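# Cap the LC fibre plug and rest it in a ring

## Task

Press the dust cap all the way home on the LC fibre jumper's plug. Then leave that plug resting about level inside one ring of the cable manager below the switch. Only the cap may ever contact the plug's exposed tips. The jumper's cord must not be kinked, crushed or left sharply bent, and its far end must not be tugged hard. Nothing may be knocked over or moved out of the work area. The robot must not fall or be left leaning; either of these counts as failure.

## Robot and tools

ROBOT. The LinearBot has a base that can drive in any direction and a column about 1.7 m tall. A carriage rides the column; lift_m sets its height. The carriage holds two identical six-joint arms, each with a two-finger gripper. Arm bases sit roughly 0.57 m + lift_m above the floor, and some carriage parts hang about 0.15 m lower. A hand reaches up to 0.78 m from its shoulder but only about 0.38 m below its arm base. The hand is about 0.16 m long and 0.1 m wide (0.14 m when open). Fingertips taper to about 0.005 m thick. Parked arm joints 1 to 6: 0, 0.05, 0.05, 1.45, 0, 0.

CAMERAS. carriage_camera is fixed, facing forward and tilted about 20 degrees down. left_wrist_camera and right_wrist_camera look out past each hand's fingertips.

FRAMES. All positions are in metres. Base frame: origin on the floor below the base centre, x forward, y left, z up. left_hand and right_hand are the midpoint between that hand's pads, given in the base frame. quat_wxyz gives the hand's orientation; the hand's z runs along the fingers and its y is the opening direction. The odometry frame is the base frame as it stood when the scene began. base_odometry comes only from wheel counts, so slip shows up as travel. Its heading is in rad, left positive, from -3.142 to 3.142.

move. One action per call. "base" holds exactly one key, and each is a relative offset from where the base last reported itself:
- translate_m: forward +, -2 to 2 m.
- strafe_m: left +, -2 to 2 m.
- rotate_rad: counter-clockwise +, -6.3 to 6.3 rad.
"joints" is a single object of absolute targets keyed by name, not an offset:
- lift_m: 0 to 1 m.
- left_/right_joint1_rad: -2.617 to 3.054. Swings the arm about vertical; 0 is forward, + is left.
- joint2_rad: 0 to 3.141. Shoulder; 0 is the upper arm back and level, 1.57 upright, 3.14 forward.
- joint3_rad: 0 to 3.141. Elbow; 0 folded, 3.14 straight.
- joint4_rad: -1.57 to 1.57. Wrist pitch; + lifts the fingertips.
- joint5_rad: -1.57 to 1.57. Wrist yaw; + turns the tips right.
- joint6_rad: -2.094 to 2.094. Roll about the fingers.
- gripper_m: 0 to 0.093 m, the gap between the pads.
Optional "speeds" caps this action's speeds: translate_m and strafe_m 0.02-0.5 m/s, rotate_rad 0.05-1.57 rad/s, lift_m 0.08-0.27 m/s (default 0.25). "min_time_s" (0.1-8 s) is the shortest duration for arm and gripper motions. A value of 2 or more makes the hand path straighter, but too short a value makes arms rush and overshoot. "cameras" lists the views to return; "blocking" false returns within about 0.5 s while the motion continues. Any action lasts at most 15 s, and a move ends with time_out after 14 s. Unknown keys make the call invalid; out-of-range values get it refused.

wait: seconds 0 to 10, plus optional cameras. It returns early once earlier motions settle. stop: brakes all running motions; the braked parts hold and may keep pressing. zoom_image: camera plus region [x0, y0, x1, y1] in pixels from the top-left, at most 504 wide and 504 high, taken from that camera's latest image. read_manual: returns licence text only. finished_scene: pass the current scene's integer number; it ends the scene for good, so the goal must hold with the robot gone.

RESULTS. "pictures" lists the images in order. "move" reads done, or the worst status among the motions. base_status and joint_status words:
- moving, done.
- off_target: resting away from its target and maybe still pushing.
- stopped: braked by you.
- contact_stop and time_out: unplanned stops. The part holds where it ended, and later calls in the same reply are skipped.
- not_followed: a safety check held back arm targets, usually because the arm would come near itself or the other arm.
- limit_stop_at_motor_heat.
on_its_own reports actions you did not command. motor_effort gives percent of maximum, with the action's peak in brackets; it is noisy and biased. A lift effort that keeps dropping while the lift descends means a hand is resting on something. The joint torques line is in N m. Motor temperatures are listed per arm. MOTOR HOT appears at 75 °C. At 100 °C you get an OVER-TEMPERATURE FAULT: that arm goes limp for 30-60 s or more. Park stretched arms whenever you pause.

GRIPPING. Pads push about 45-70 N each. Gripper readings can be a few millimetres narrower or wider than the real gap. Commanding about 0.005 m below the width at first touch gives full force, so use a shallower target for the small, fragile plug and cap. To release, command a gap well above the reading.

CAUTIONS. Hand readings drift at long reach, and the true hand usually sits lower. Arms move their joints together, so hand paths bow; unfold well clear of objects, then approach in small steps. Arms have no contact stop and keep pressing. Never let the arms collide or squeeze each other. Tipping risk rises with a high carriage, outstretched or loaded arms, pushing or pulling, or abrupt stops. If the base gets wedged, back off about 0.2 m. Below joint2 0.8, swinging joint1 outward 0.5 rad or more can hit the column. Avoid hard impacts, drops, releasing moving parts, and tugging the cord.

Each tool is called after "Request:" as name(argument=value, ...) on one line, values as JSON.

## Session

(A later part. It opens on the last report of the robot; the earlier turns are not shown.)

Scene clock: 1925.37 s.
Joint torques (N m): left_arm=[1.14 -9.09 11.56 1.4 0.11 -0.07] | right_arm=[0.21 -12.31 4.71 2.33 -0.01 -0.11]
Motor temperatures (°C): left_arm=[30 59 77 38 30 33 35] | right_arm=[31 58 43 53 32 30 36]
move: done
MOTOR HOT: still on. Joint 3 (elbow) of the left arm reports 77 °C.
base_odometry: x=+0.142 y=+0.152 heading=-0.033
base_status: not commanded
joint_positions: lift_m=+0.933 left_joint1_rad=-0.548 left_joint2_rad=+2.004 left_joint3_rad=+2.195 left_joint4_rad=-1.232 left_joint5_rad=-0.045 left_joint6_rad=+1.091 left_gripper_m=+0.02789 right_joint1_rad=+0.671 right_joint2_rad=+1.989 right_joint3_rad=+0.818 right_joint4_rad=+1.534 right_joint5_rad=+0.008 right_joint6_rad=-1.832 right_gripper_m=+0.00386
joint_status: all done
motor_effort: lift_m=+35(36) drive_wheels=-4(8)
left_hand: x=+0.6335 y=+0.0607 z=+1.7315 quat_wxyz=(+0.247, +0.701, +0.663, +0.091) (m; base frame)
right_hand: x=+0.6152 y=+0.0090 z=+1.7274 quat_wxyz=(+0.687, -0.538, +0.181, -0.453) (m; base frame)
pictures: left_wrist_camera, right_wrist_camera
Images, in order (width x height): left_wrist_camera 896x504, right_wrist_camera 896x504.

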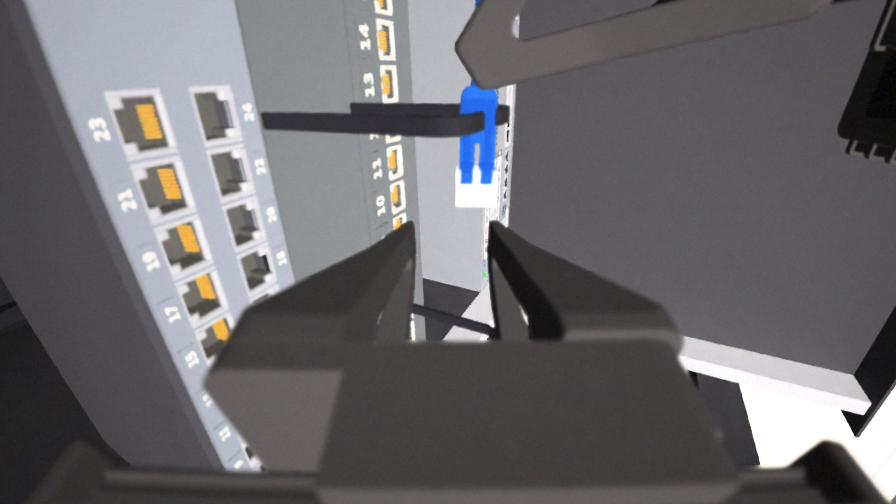

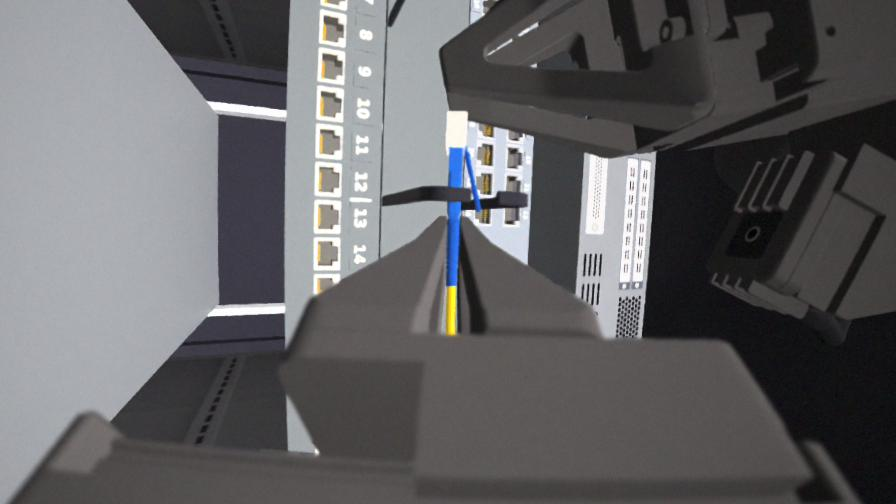

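Request:
move(joints={"left_gripper_m": 0.0, "left_joint4_rad": -1.257}, min_time_s=1)

Request:
move(joints={"left_joint1_rad": -0.578}, min_time_s=1.2, cameras=["left_wrist_camera", "right_wrist_camera"])

Request:
zoom_image(camera="left_wrist_camera", region=[400, 160, 500, 260])

Request:
zoom_image(camera="right_wrist_camera", region=[420, 70, 500, 170])

Scene clock: 1941.87 s.
Joint torques (N m): left_arm=[1.06 -9.07 11.56 1.17 0.12 -0.08] | right_arm=[0.21 -12.36 4.72 2.33 -0.02 -0.11]
Motor temperatures (°C): left_arm=[30 59 77 38 30 33 35] | right_arm=[31 58 43 53 32 30 36]
move: done
MOTOR HOT: still on. Joint 3 (elbow) of the left arm reports 77 °C.
base_odometry: x=+0.142 y=+0.152 heading=-0.033
base_status: not commanded
joint_positions: lift_m=+0.933 left_joint1_rad=-0.548 left_joint2_rad=+2.004 left_joint3_rad=+2.195 left_joint4_rad=-1.248 left_joint5_rad=-0.045 left_joint6_rad=+1.091 left_gripper_m=+0.00070 right_joint1_rad=+0.671 right_joint2_rad=+1.989 right_joint3_rad=+0.818 right_joint4_rad=+1.534 right_joint5_rad=+0.008 right_joint6_rad=-1.832 right_gripper_m=+0.00386
joint_status: all done
motor_effort: lift_m=+35(36) drive_wheels=-4(7)
left_hand: x=+0.6306 y=+0.0625 z=+1.7295 quat_wxyz=(+0.239, +0.703, +0.664, +0.089) (m; base frame)
right_hand: x=+0.6152 y=+0.0090 z=+1.7274 quat_wxyz=(+0.687, -0.538, +0.181, -0.453) (m; base frame)
pictures: none

Scene clock: 1943.37 s.
Joint torques (N m): left_arm=[-0.98 -9.07 11.56 1.17 0.12 -0.07] | right_arm=[0.21 -12.31 4.72 2.33 -0.02 -0.11]
Motor temperatures (°C): left_arm=[30 59 77 38 30 33 35] | right_arm=[31 58 43 53 32 30 36]
move: done
MOTOR HOT: still on. Joint 3 (elbow) of the left arm reports 77 °C.
base_odometry: x=+0.142 y=+0.152 heading=-0.033
base_status: not commanded
joint_positions: lift_m=+0.933 left_joint1_rad=-0.566 left_joint2_rad=+2.004 left_joint3_rad=+2.195 left_joint4_rad=-1.248 left_joint5_rad=-0.045 left_joint6_rad=+1.091 left_gripper_m=+0.00070 right_joint1_rad=+0.671 right_joint2_rad=+1.989 right_joint3_rad=+0.818 right_joint4_rad=+1.534 right_joint5_rad=+0.009 right_joint6_rad=-1.832 right_gripper_m=+0.00386
joint_status: all done
motor_effort: lift_m=+35(36) drive_wheels=-3(7)
left_hand: x=+0.6261 y=+0.0553 z=+1.7294 quat_wxyz=(+0.240, +0.709, +0.658, +0.087) (m; base frame)
right_hand: x=+0.6152 y=+0.0089 z=+1.7274 quat_wxyz=(+0.687, -0.538, +0.181, -0.454) (m; base frame)
pictures: left_wrist_camera, right_wrist_camera
Images, in order (width x height): left_wrist_camera 896x504, right_wrist_camera 896x504.

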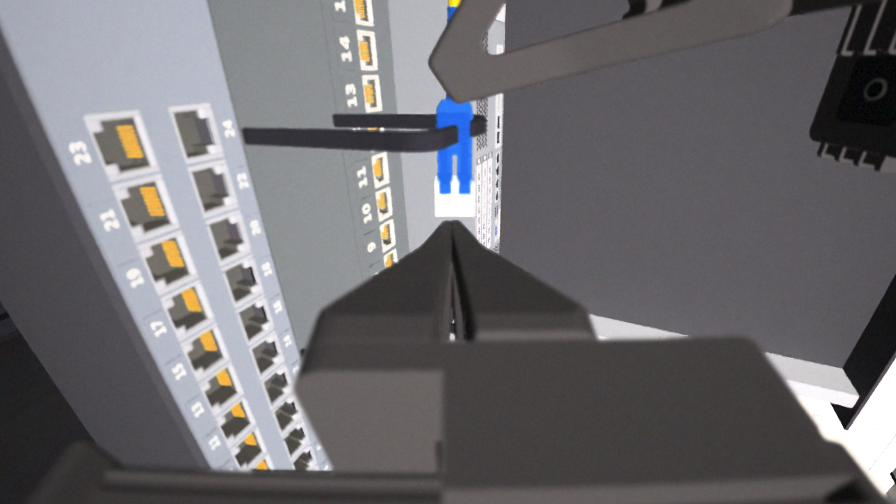

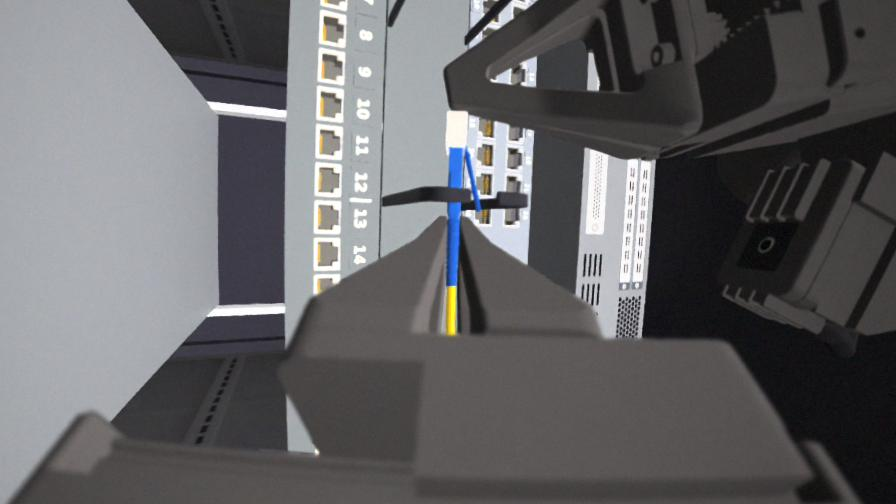

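Scaled by 5.040 from the camera's 896x504 image, which has a finer 1280x720 frame.

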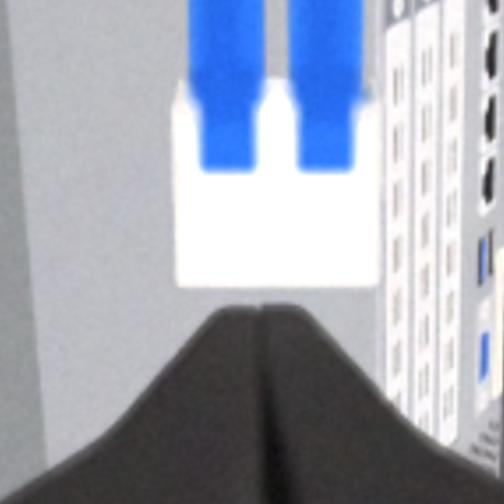

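Scaled by 5.040 from the camera's 896x504 image, which has a finer 1280x720 frame.

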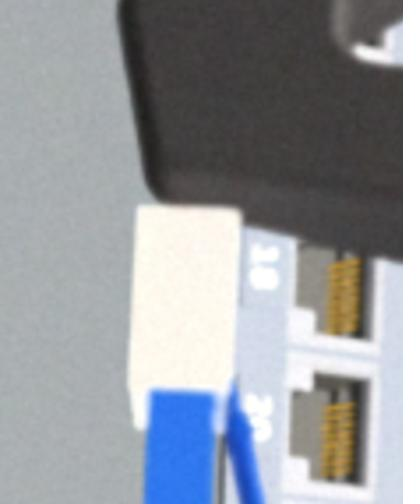

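Request:
move(joints={"left_joint1_rad": -0.63, "left_joint5_rad": 0.06, "right_joint1_rad": 0.70, "right_joint5_rad": -0.10}, min_time_s=1.5)

Request:
move(joints={"left_joint1_rad": -0.67, "left_joint5_rad": 0.18, "right_joint1_rad": 0.735, "right_joint5_rad": -0.22}, min_time_s=1.5, cameras=["left_wrist_camera", "right_wrist_camera"])

Request:
zoom_image(camera="left_wrist_camera", region=[400, 160, 500, 260])

Request:
zoom_image(camera="right_wrist_camera", region=[420, 70, 500, 170])

Scene clock: 1951.67 s.
Joint torques (N m): left_arm=[-4.11 -9.07 11.52 1.29 1 -0.07] | right_arm=[2.86 -12.33 4.72 2.34 -1.05 -0.11]
Motor temperatures (°C): left_arm=[30 59 77 38 30 33 35] | right_arm=[31 58 43 53 32 30 37]
move: off_target
MOTOR HOT: still on. Joint 3 (elbow) of the left arm reports 77 °C.
base_odometry: x=+0.142 y=+0.152 heading=-0.033
base_status: not commanded
joint_positions: lift_m=+0.933 left_joint1_rad=-0.579 left_joint2_rad=+2.004 left_joint3_rad=+2.195 left_joint4_rad=-1.261 left_joint5_rad=-0.039 left_joint6_rad=+1.091 left_gripper_m=+0.00070 right_joint1_rad=+0.671 right_joint2_rad=+1.989 right_joint3_rad=+0.818 right_joint4_rad=+1.534 right_joint5_rad=+0.001 right_joint6_rad=-1.832 right_gripper_m=+0.00386
joint_status: left_joint1_rad off_target (ended at -0.578, target -0.630); left_joint5_rad off_target (ended at -0.039, target +0.060); right_joint1_rad off_target (ended at +0.671, target +0.700); right_joint5_rad off_target (ended at +0.001, target -0.100)
motor_effort: lift_m=+35(36) drive_wheels=-2(8)
left_hand: x=+0.6201 y=+0.0507 z=+1.7279 quat_wxyz=(+0.235, +0.715, +0.654, +0.081) (m; base frame)
right_hand: x=+0.6144 y=+0.0100 z=+1.7274 quat_wxyz=(+0.688, -0.539, +0.178, -0.452) (m; base frame)
pictures: none

Scene clock: 1953.47 s.
Joint torques (N m): left_arm=[-1.77 -9.11 11.36 1.43 1.05 -0.07] | right_arm=[6.35 -12.33 4.67 2.44 -2.1 -0.1]
Motor temperatures (°C): left_arm=[30 59 77 38 30 33 35] | right_arm=[31 58 43 53 32 30 37]
move: off_target
MOTOR HOT: still on. Joint 3 (elbow) of the left arm reports 77 °C.
base_odometry: x=+0.142 y=+0.152 heading=-0.033
base_status: not commanded
joint_positions: lift_m=+0.933 left_joint1_rad=-0.647 left_joint2_rad=+2.005 left_joint3_rad=+2.196 left_joint4_rad=-1.277 left_joint5_rad=+0.082 left_joint6_rad=+1.091 left_gripper_m=+0.00070 right_joint1_rad=+0.671 right_joint2_rad=+1.989 right_joint3_rad=+0.819 right_joint4_rad=+1.526 right_joint5_rad=-0.019 right_joint6_rad=-1.833 right_gripper_m=+0.00382
joint_status: left_joint1_rad off_target (ended at -0.647, target -0.670); left_joint5_rad off_target (ended at +0.082, target +0.180); right_joint1_rad off_target (ended at +0.672, target +0.735); right_joint5_rad off_target (ended at -0.019, target -0.220)
motor_effort: lift_m=+35(36) drive_wheels=-5(7)
left_hand: x=+0.5860 y=+0.0088 z=+1.7264 quat_wxyz=(+0.243, +0.747, +0.618, +0.014) (m; base frame)
right_hand: x=+0.6128 y=+0.0132 z=+1.7259 quat_wxyz=(+0.690, -0.544, +0.171, -0.446) (m; base frame)
pictures: left_wrist_camera, right_wrist_camera
Images, in order (width x height): left_wrist_camera 896x504, right_wrist_camera 896x504.

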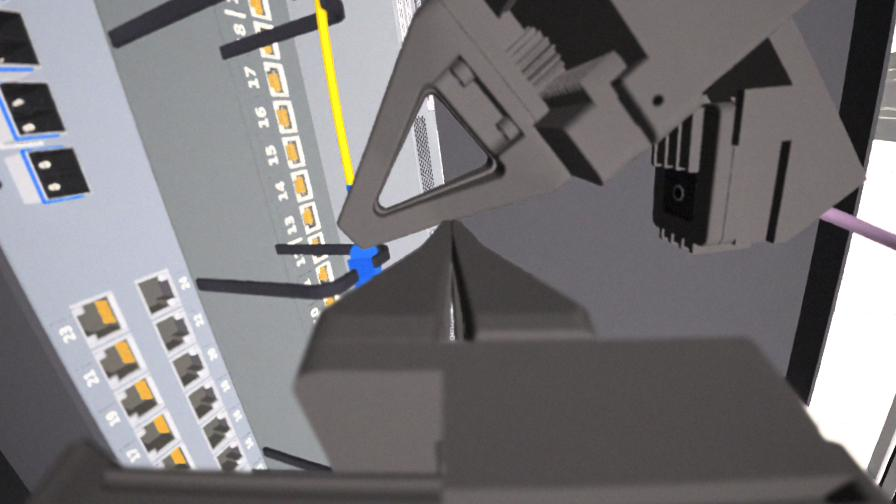

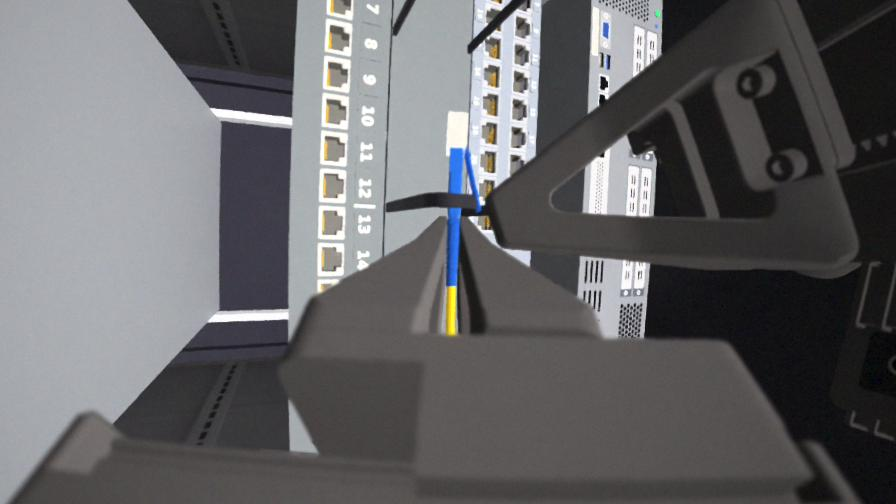

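Scaled by 5.040 from the camera's 896x504 image, which has a finer 1280x720 frame.

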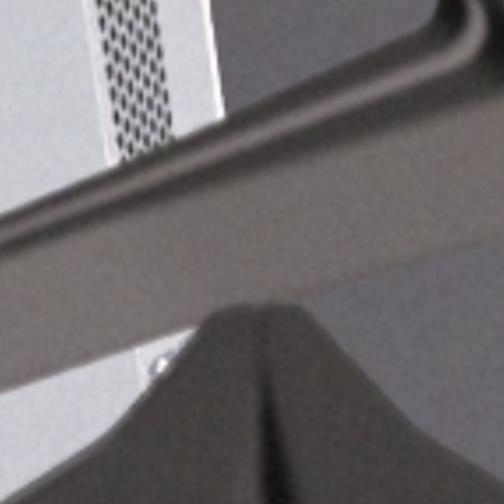

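Scaled by 5.040 from the camera's 896x504 image, which has a finer 1280x720 frame.

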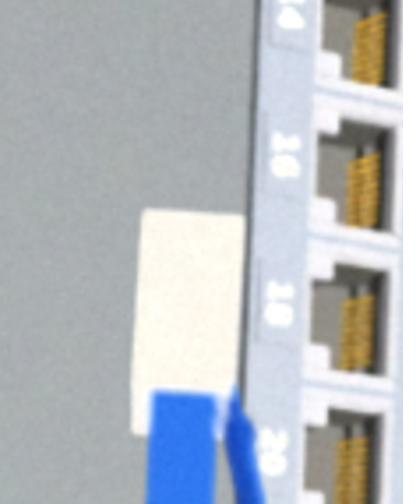

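Request:
move(joints={"left_joint1_rad": -0.56, "left_joint5_rad": 0.08, "right_joint1_rad": 0.675, "right_joint5_rad": -0.01}, min_time_s=1.2, cameras=["left_wrist_camera", "right_wrist_camera"])

Request:
zoom_image(camera="right_wrist_camera", region=[400, 70, 520, 310])

Scene clock: 1962.87 s.
Joint torques (N m): left_arm=[1.01 -9.14 11.38 1.39 0.05 -0.06] | right_arm=[0.31 -12.34 4.66 2.44 -0.07 -0.1]
Motor temperatures (°C): left_arm=[30 60 76 38 30 33 35] | right_arm=[32 58 43 52 34 30 37]
move: done
MOTOR HOT: still on. Joint 3 (elbow) of the left arm reports 76 °C.
base_odometry: x=+0.142 y=+0.152 heading=-0.033
base_status: not commanded
joint_positions: lift_m=+0.933 left_joint1_rad=-0.572 left_joint2_rad=+2.005 left_joint3_rad=+2.196 left_joint4_rad=-1.271 left_joint5_rad=+0.093 left_joint6_rad=+1.091 left_gripper_m=+0.00070 right_joint1_rad=+0.671 right_joint2_rad=+1.989 right_joint3_rad=+0.819 right_joint4_rad=+1.525 right_joint5_rad=-0.001 right_joint6_rad=-1.833 right_gripper_m=+0.00382
joint_status: all done
motor_effort: lift_m=+35(36) drive_wheels=-4(9)
left_hand: x=+0.6073 y=+0.0352 z=+1.7272 quat_wxyz=(+0.246, +0.724, +0.644, +0.019) (m; base frame)
right_hand: x=+0.6149 y=+0.0108 z=+1.7258 quat_wxyz=(+0.687, -0.542, +0.178, -0.450) (m; base frame)
pictures: left_wrist_camera, right_wrist_camera
Images, in order (width x height): left_wrist_camera 896x504, right_wrist_camera 896x504.

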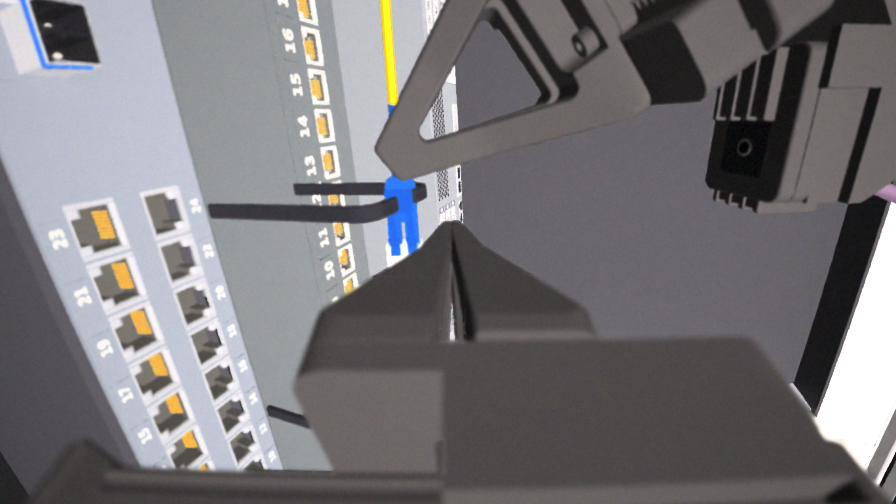

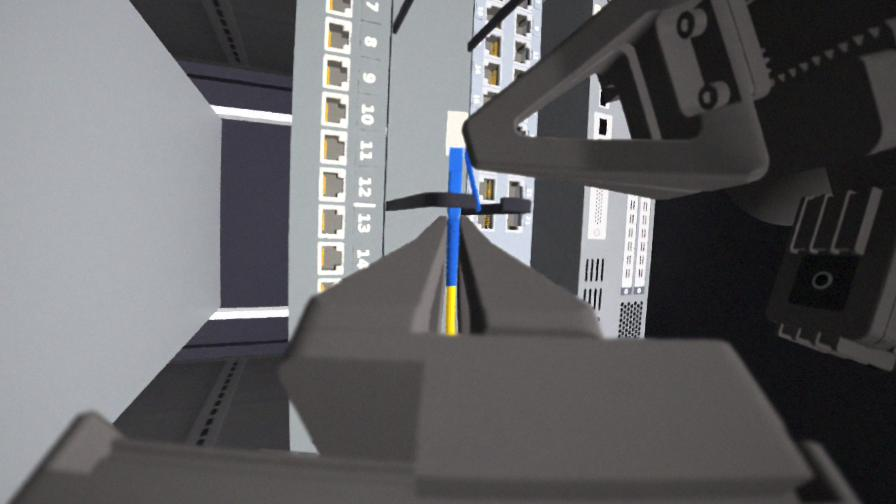

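Scaled by 2.100 from the camera's 896x504 image, which has a finer 1280x720 frame.

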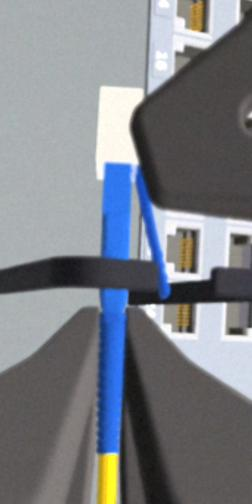

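Request:
move(joints={"left_joint1_rad": -0.44, "left_joint2_rad": 1.75, "left_joint3_rad": 1.75, "left_joint4_rad": -1.1, "left_joint5_rad": 0.08, "left_joint6_rad": 1.1}, min_time_s=2, cameras=["left_wrist_camera", "carriage_camera"])

Request:
move(joints={"right_joint1_rad": 0.635, "right_joint2_rad": 1.782, "right_joint3_rad": 0.798, "right_joint4_rad": 1.165, "right_joint5_rad": 0.02, "right_joint6_rad": -1.692}, min_time_s=2.5, cameras=["left_wrist_camera", "right_wrist_camera"])

Request:
zoom_image(camera="right_wrist_camera", region=[400, 70, 520, 310])

Request:
zoom_image(camera="left_wrist_camera", region=[250, 0, 450, 200])

Scene clock: 1999.87 s.
Joint torques (N m): left_arm=[0.68 -11.11 6.04 1.26 0.04 0.07] | right_arm=[0.34 -12.34 4.67 2.44 -0.08 -0.1]
Motor temperatures (°C): left_arm=[30 62 74 38 30 33 35] | right_arm=[31 59 43 51 32 30 37]
move: done
MOTOR HOT: still on. Joint 3 (elbow) of the left arm reports 74 °C.
base_odometry: x=+0.142 y=+0.152 heading=-0.033
base_status: not commanded
joint_positions: lift_m=+0.933 left_joint1_rad=-0.448 left_joint2_rad=+1.787 left_joint3_rad=+1.766 left_joint4_rad=-1.115 left_joint5_rad=+0.093 left_joint6_rad=+1.091 left_gripper_m=+0.00070 right_joint1_rad=+0.671 right_joint2_rad=+1.989 right_joint3_rad=+0.819 right_joint4_rad=+1.525 right_joint5_rad=+0.000 right_joint6_rad=-1.833 right_gripper_m=+0.00382
joint_status: all done
motor_effort: lift_m=+35(36) drive_wheels=-4(7)
left_hand: x=+0.5933 y=+0.1075 z=+1.6885 quat_wxyz=(+0.219, +0.686, +0.694, +0.025) (m; base frame)
right_hand: x=+0.6150 y=+0.0106 z=+1.7258 quat_wxyz=(+0.686, -0.542, +0.179, -0.451) (m; base frame)
pictures: carriage_camera, left_wrist_camera
Images, in order (width x height): carriage_camera 896x504, left_wrist_camera 896x504.

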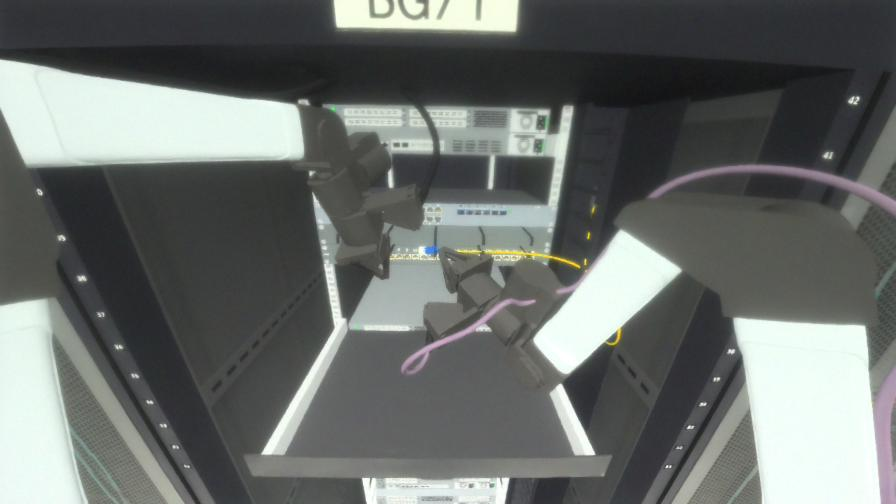

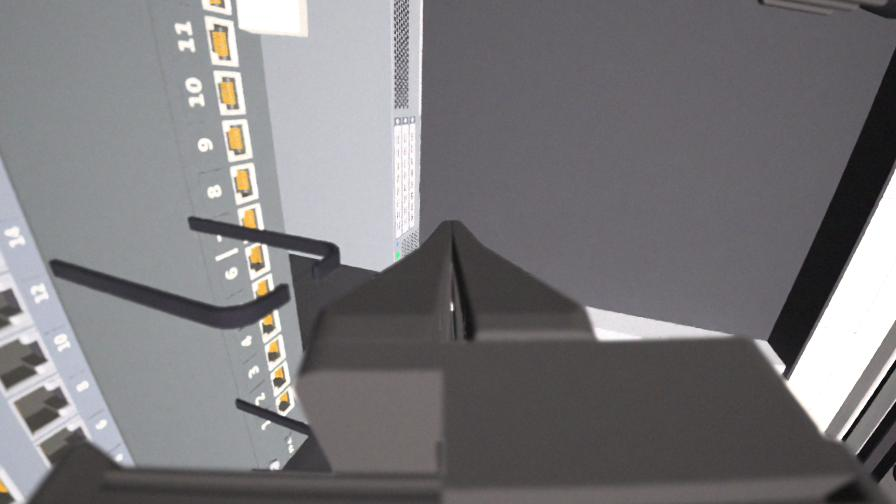

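Scene clock: 2002.67 s.
Joint torques (N m): left_arm=[0.68 -11.1 6.06 1.28 0.04 0.07] | right_arm=[-0.64 -11.4 5.19 2.36 0.11 0.1]
Motor temperatures (°C): left_arm=[30 63 73 38 30 33 35] | right_arm=[31 58 43 51 32 30 37]
move: done
MOTOR HOT: still on. Joint 3 (elbow) of the left arm reports 73 °C.
base_odometry: x=+0.142 y=+0.152 heading=-0.033
base_status: not commanded
joint_positions: lift_m=+0.933 left_joint1_rad=-0.448 left_joint2_rad=+1.787 left_joint3_rad=+1.766 left_joint4_rad=-1.114 left_joint5_rad=+0.093 left_joint6_rad=+1.091 left_gripper_m=+0.00070 right_joint1_rad=+0.641 right_joint2_rad=+1.807 right_joint3_rad=+0.812 right_joint4_rad=+1.181 right_joint5_rad=+0.010 right_joint6_rad=-1.702 right_gripper_m=+0.00382
joint_status: all done
motor_effort: lift_m=+35(36) drive_wheels=-5(9)
left_hand: x=+0.5935 y=+0.1074 z=+1.6886 quat_wxyz=(+0.219, +0.686, +0.694, +0.025) (m; base frame)
right_hand: x=+0.6244 y=-0.0037 z=+1.7295 quat_wxyz=(+0.662, -0.587, +0.252, -0.392) (m; base frame)
pictures: left_wrist_camera, right_wrist_camera
Images, in order (width x height): left_wrist_camera 896x504, right_wrist_camera 896x504.

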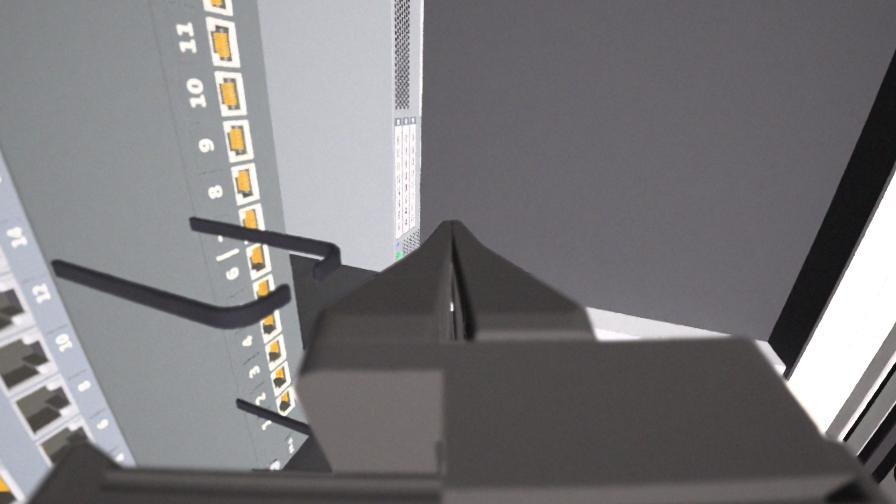

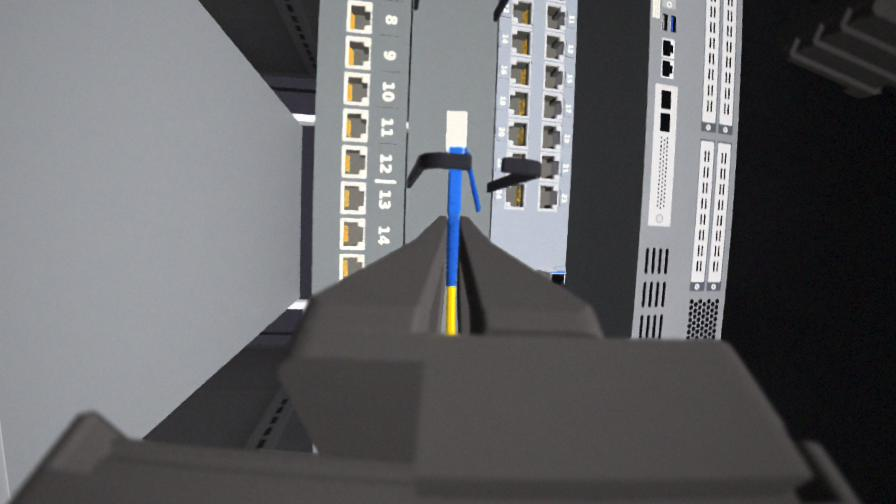

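Scaled by 2.100 from the camera's 896x504 image, which has a finer 1280x720 frame.

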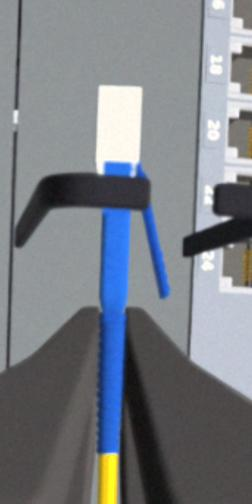

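Scaled by 2.520 from the camera's 896x504 image, which has a finer 1280x720 frame.

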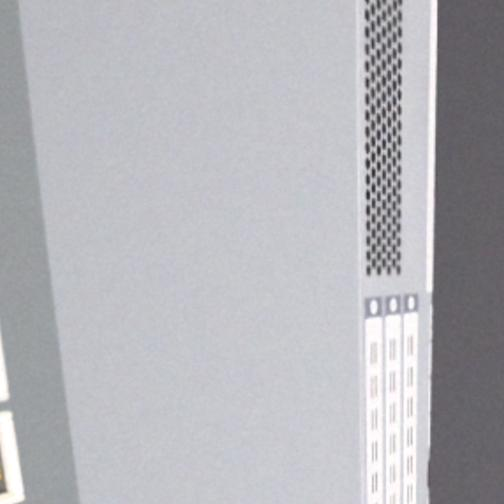

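Request:
move(joints={"right_joint1_rad": 0.673, "right_joint2_rad": 1.663, "right_joint3_rad": 0.91, "right_joint4_rad": 0.784, "right_joint5_rad": 0.05, "right_joint6_rad": -1.561}, min_time_s=2.5, cameras=["carriage_camera", "right_wrist_camera"])

Request:
zoom_image(camera="right_wrist_camera", region=[400, 70, 520, 310])

Request:
zoom_image(camera="carriage_camera", region=[380, 210, 500, 290])

Scene clock: 2018.47 s.
Joint torques (N m): left_arm=[0.65 -11.08 6.05 1.28 0.04 0.07] | right_arm=[0.62 -10.93 9.46 2.45 0.09 0.11]
Motor temperatures (°C): left_arm=[30 66 69 38 30 33 35] | right_arm=[31 56 43 51 32 30 37]
move: done
MOTOR HOT: cleared for the motors of the left arm.
base_odometry: x=+0.142 y=+0.152 heading=-0.033
base_status: not commanded
joint_positions: lift_m=+0.933 left_joint1_rad=-0.448 left_joint2_rad=+1.787 left_joint3_rad=+1.766 left_joint4_rad=-1.114 left_joint5_rad=+0.093 left_joint6_rad=+1.091 left_gripper_m=+0.00070 right_joint1_rad=+0.666 right_joint2_rad=+1.687 right_joint3_rad=+0.884 right_joint4_rad=+0.800 right_joint5_rad=+0.041 right_joint6_rad=-1.571 right_gripper_m=+0.00382
joint_status: all done
motor_effort: lift_m=+35(36) drive_wheels=-5(10)
left_hand: x=+0.5935 y=+0.1074 z=+1.6886 quat_wxyz=(+0.219, +0.686, +0.694, +0.025) (m; base frame)
right_hand: x=+0.6220 y=+0.0039 z=+1.7272 quat_wxyz=(+0.629, -0.630, +0.322, -0.322) (m; base frame)
pictures: carriage_camera, right_wrist_camera
Images, in order (width x height): carriage_camera 896x504, right_wrist_camera 896x504.

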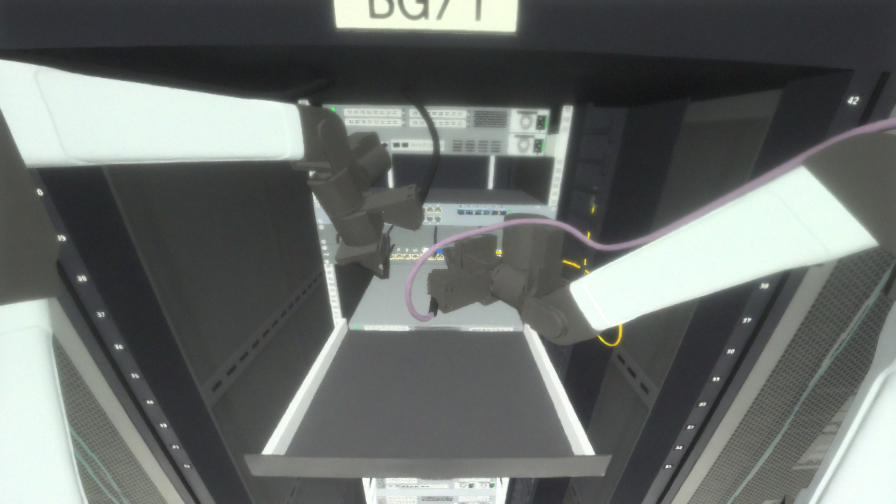

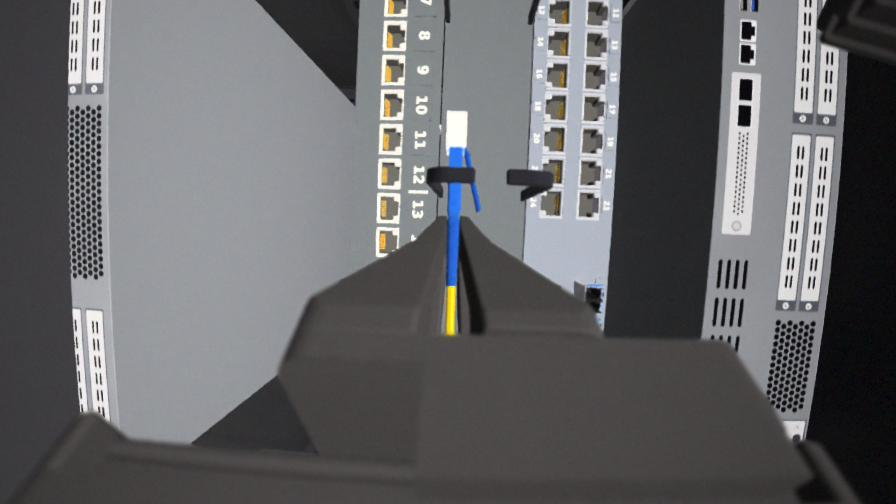

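Scaled by 2.100 from the camera's 896x504 image, which has a finer 1280x720 frame.

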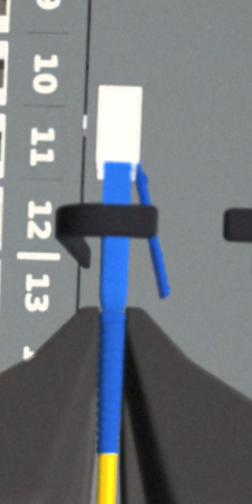

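Scaled by 4.200 from the camera's 896x504 image, which has a finer 1280x720 frame.

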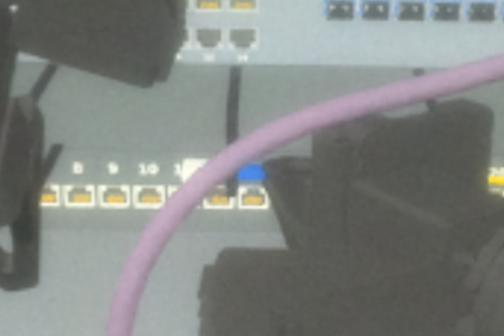

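Request:
move(joints={"lift_m": 0.928}, speeds={"lift_m": 0.08}, cameras=["right_wrist_camera"])

Request:
zoom_image(camera="right_wrist_camera", region=[400, 70, 520, 310])

Scene clock: 2025.47 s.
Joint torques (N m): left_arm=[0.68 -10.71 6.19 1.24 0.04 0.08] | right_arm=[0.61 -10.58 9.17 2.52 0.09 0.11]
Motor temperatures (°C): left_arm=[30 67 67 38 30 33 35] | right_arm=[31 55 44 51 32 30 37]
move: done
base_odometry: x=+0.142 y=+0.152 heading=-0.033
base_status: not commanded
joint_positions: lift_m=+0.928 left_joint1_rad=-0.448 left_joint2_rad=+1.783 left_joint3_rad=+1.765 left_joint4_rad=-1.110 left_joint5_rad=+0.092 left_joint6_rad=+1.091 left_gripper_m=+0.00070 right_joint1_rad=+0.666 right_joint2_rad=+1.683 right_joint3_rad=+0.888 right_joint4_rad=+0.795 right_joint5_rad=+0.041 right_joint6_rad=-1.570 right_gripper_m=+0.00382
joint_status: all done
motor_effort: lift_m=+34(35) drive_wheels=-5(9)
left_hand: x=+0.5938 y=+0.1075 z=+1.6858 quat_wxyz=(+0.222, +0.685, +0.693, +0.027) (m; base frame)
right_hand: x=+0.6220 y=+0.0038 z=+1.7248 quat_wxyz=(+0.629, -0.630, +0.322, -0.322) (m; base frame)
pictures: right_wrist_camera
Images, in order (width x height): right_wrist_camera 896x504.

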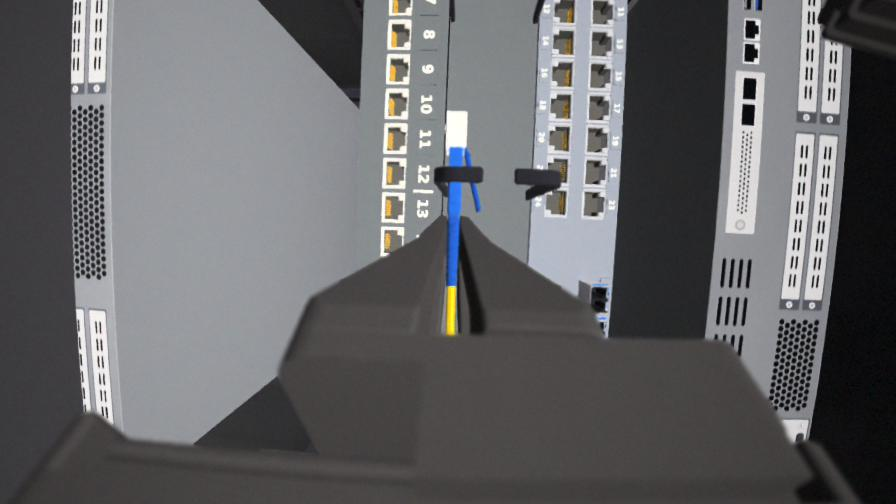

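Scaled by 2.100 from the camera's 896x504 image, which has a finer 1280x720 frame.

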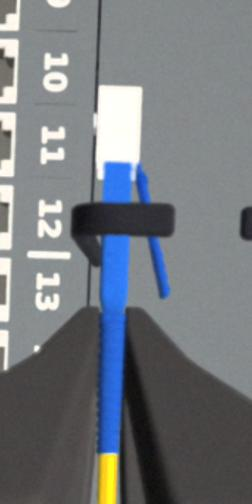

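Request:
move(joints={"lift_m": 0.9245}, speeds={"lift_m": 0.08}, cameras=["right_wrist_camera"])

Request:
zoom_image(camera="right_wrist_camera", region=[400, 70, 520, 310])

Scene clock: 2031.47 s.
Joint torques (N m): left_arm=[0.65 -10.45 6.34 1.23 0.05 0.08] | right_arm=[0.61 -10.33 9.05 2.55 0.08 0.1]
Motor temperatures (°C): left_arm=[30 66 67 38 29 33 35] | right_arm=[31 55 45 51 32 30 37]
move: done
base_odometry: x=+0.142 y=+0.152 heading=-0.033
base_status: not commanded
joint_positions: lift_m=+0.925 left_joint1_rad=-0.448 left_joint2_rad=+1.780 left_joint3_rad=+1.763 left_joint4_rad=-1.108 left_joint5_rad=+0.091 left_joint6_rad=+1.091 left_gripper_m=+0.00070 right_joint1_rad=+0.666 right_joint2_rad=+1.681 right_joint3_rad=+0.889 right_joint4_rad=+0.793 right_joint5_rad=+0.042 right_joint6_rad=-1.570 right_gripper_m=+0.00382
joint_status: all done
motor_effort: lift_m=+34(34) drive_wheels=-4(6)
left_hand: x=+0.5938 y=+0.1076 z=+1.6829 quat_wxyz=(+0.223, +0.685, +0.693, +0.028) (m; base frame)
right_hand: x=+0.6221 y=+0.0037 z=+1.7225 quat_wxyz=(+0.630, -0.629, +0.323, -0.322) (m; base frame)
pictures: right_wrist_camera
Images, in order (width x height): right_wrist_camera 896x504.

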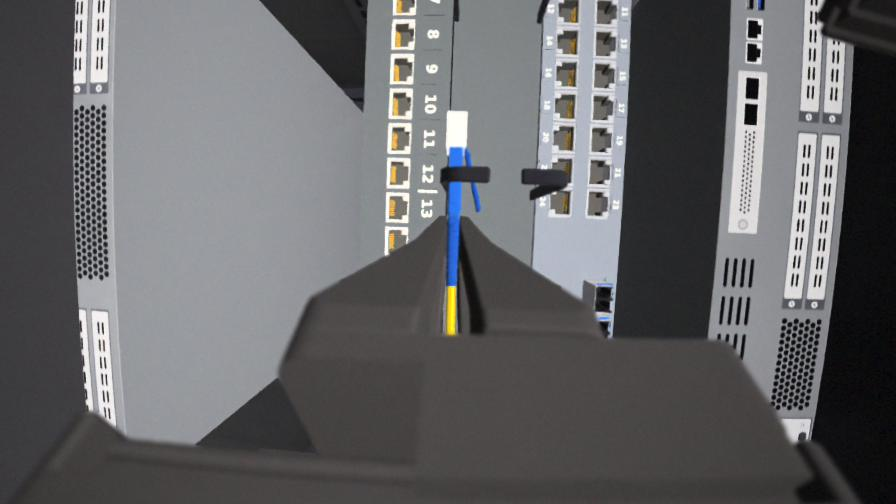

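Scaled by 2.100 from the camera's 896x504 image, which has a finer 1280x720 frame.

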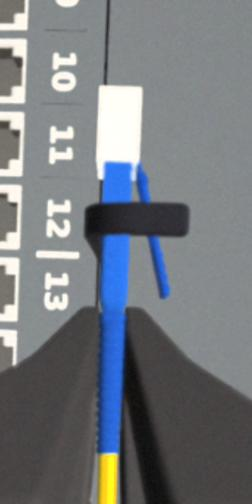

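Request:
move(joints={"right_gripper_m": 0.016}, min_time_s=2, cameras=["right_wrist_camera"])

Request:
zoom_image(camera="right_wrist_camera", region=[400, 70, 520, 310])

Scene clock: 2039.27 s.
Joint torques (N m): left_arm=[0.68 -10.48 6.34 1.23 0.05 0.08] | right_arm=[0.62 -10.37 9.05 2.55 0.09 0.1]
Motor temperatures (°C): left_arm=[30 66 66 38 29 33 35] | right_arm=[31 54 45 52 32 30 36]
move: done
base_odometry: x=+0.142 y=+0.152 heading=-0.033
base_status: not commanded
joint_positions: lift_m=+0.925 left_joint1_rad=-0.448 left_joint2_rad=+1.780 left_joint3_rad=+1.763 left_joint4_rad=-1.108 left_joint5_rad=+0.091 left_joint6_rad=+1.091 left_gripper_m=+0.00070 right_joint1_rad=+0.666 right_joint2_rad=+1.681 right_joint3_rad=+0.889 right_joint4_rad=+0.793 right_joint5_rad=+0.042 right_joint6_rad=-1.570 right_gripper_m=+0.01589
joint_status: all done
motor_effort: lift_m=+34(34) drive_wheels=-5(9)
left_hand: x=+0.5938 y=+0.1076 z=+1.6829 quat_wxyz=(+0.223, +0.685, +0.693, +0.028) (m; base frame)
right_hand: x=+0.6221 y=+0.0037 z=+1.7225 quat_wxyz=(+0.630, -0.629, +0.323, -0.322) (m; base frame)
pictures: right_wrist_camera
Images, in order (width x height): right_wrist_camera 896x504.

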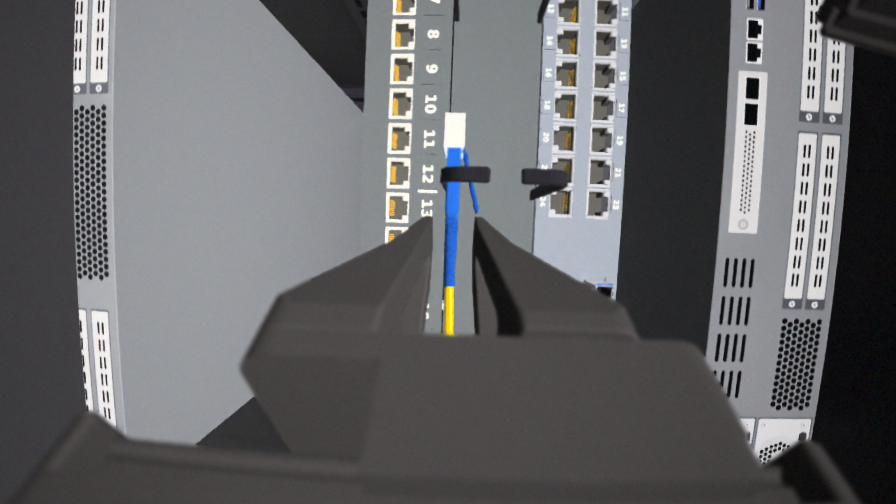

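Scaled by 2.100 from the camera's 896x504 image, which has a finer 1280x720 frame.

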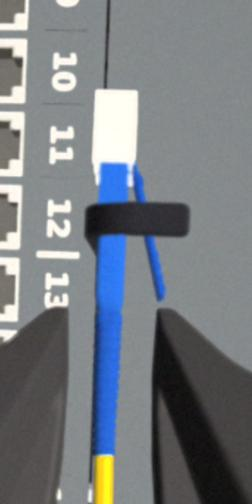

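Request:
move(joints={"right_joint1_rad": 0.679, "right_joint2_rad": 1.513, "right_joint3_rad": 0.72, "right_joint4_rad": 0.788, "right_joint5_rad": 0.056}, min_time_s=2)

Request:
move(joints={"right_joint1_rad": 0.687, "right_joint2_rad": 1.348, "right_joint3_rad": 0.58, "right_joint4_rad": 0.765, "right_joint5_rad": 0.064}, min_time_s=1.5, cameras=["carriage_camera", "right_wrist_camera"])

Request:
zoom_image(camera="right_wrist_camera", region=[400, 20, 520, 200])

Request:
zoom_image(camera="carriage_camera", region=[380, 210, 500, 290])

Scene clock: 2059.50 s.
Joint torques (N m): left_arm=[0.66 -10.47 6.32 1.23 0.06 0.07] | right_arm=[0.59 -9.07 5.87 2.6 0.11 0.1]
Motor temperatures (°C): left_arm=[30 66 65 38 29 33 35] | right_arm=[31 54 46 54 32 30 35]
move: done
base_odometry: x=+0.142 y=+0.152 heading=-0.033
base_status: not commanded
joint_positions: lift_m=+0.925 left_joint1_rad=-0.448 left_joint2_rad=+1.780 left_joint3_rad=+1.763 left_joint4_rad=-1.108 left_joint5_rad=+0.091 left_joint6_rad=+1.091 left_gripper_m=+0.00070 right_joint1_rad=+0.673 right_joint2_rad=+1.533 right_joint3_rad=+0.735 right_joint4_rad=+0.793 right_joint5_rad=+0.046 right_joint6_rad=-1.570 right_gripper_m=+0.01589
joint_status: all done
motor_effort: lift_m=+34(34) drive_wheels=-2(8)
left_hand: x=+0.5938 y=+0.1076 z=+1.6829 quat_wxyz=(+0.223, +0.685, +0.693, +0.028) (m; base frame)
right_hand: x=+0.5894 y=-0.0192 z=+1.7211 quat_wxyz=(+0.628, -0.631, +0.323, -0.321) (m; base frame)
pictures: none

Scene clock: 2061.30 s.
Joint torques (N m): left_arm=[0.69 -10.47 6.34 1.23 0.05 0.07] | right_arm=[0.57 -7.15 5.96 2.44 0.1 0.1]
Motor temperatures (°C): left_arm=[30 66 65 38 29 33 35] | right_arm=[31 54 46 54 32 30 35]
move: done
base_odometry: x=+0.142 y=+0.152 heading=-0.033
base_status: not commanded
joint_positions: lift_m=+0.925 left_joint1_rad=-0.448 left_joint2_rad=+1.780 left_joint3_rad=+1.763 left_joint4_rad=-1.108 left_joint5_rad=+0.091 left_joint6_rad=+1.091 left_gripper_m=+0.00070 right_joint1_rad=+0.681 right_joint2_rad=+1.365 right_joint3_rad=+0.595 right_joint4_rad=+0.783 right_joint5_rad=+0.054 right_joint6_rad=-1.570 right_gripper_m=+0.01589
joint_status: all done
motor_effort: lift_m=+34(34) drive_wheels=-3(8)
left_hand: x=+0.5938 y=+0.1076 z=+1.6829 quat_wxyz=(+0.223, +0.685, +0.693, +0.028) (m; base frame)
right_hand: x=+0.5565 y=-0.0426 z=+1.7264 quat_wxyz=(+0.634, -0.625, +0.320, -0.323) (m; base frame)
pictures: carriage_camera, right_wrist_camera
Images, in order (width x height): carriage_camera 896x504, right_wrist_camera 896x504.

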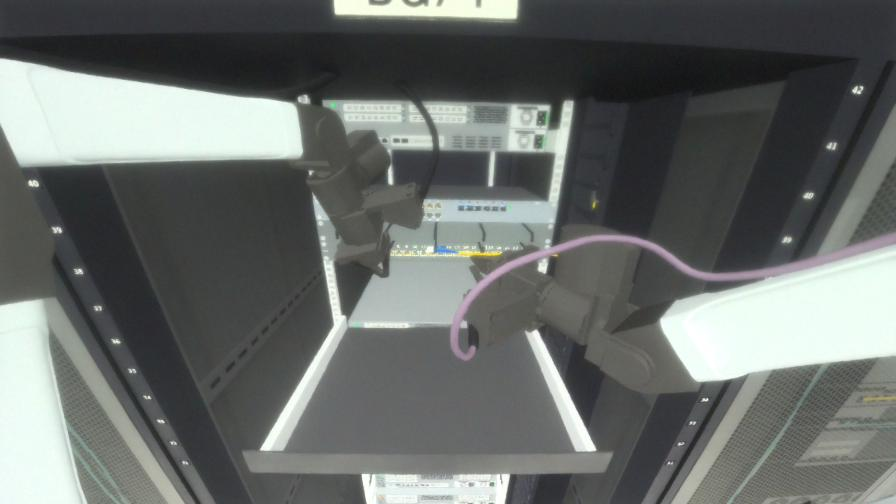

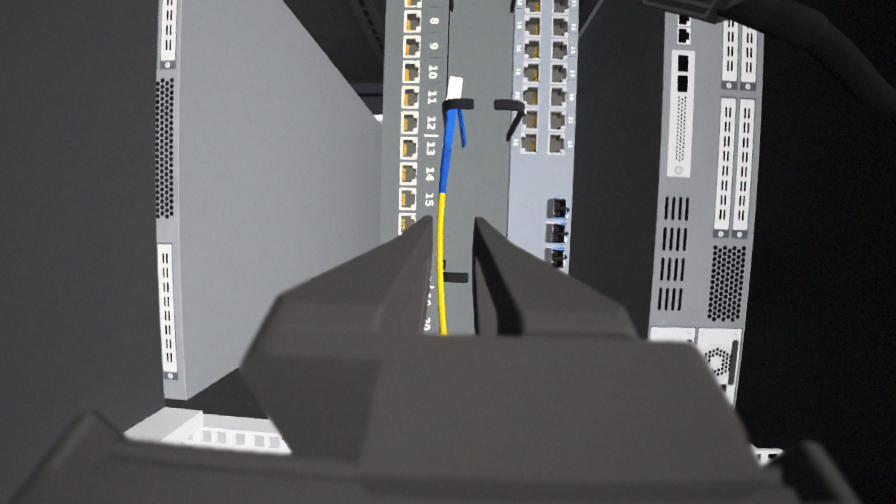

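Scaled by 2.800 from the camera's 896x504 image, which has a finer 1280x720 frame.

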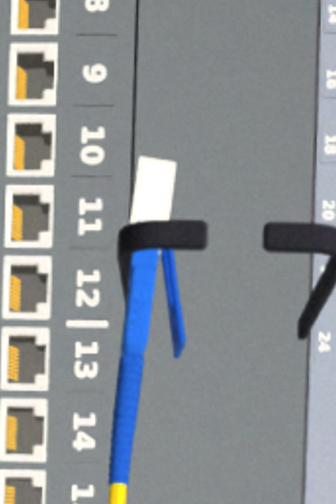

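Scaled by 4.200 from the camera's 896x504 image, which has a finer 1280x720 frame.

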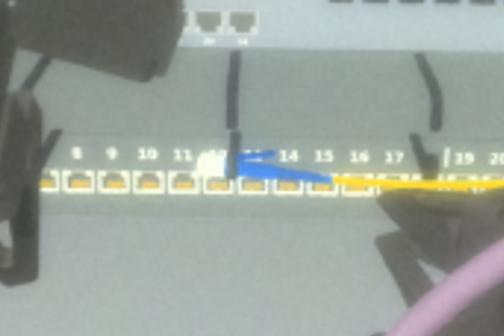

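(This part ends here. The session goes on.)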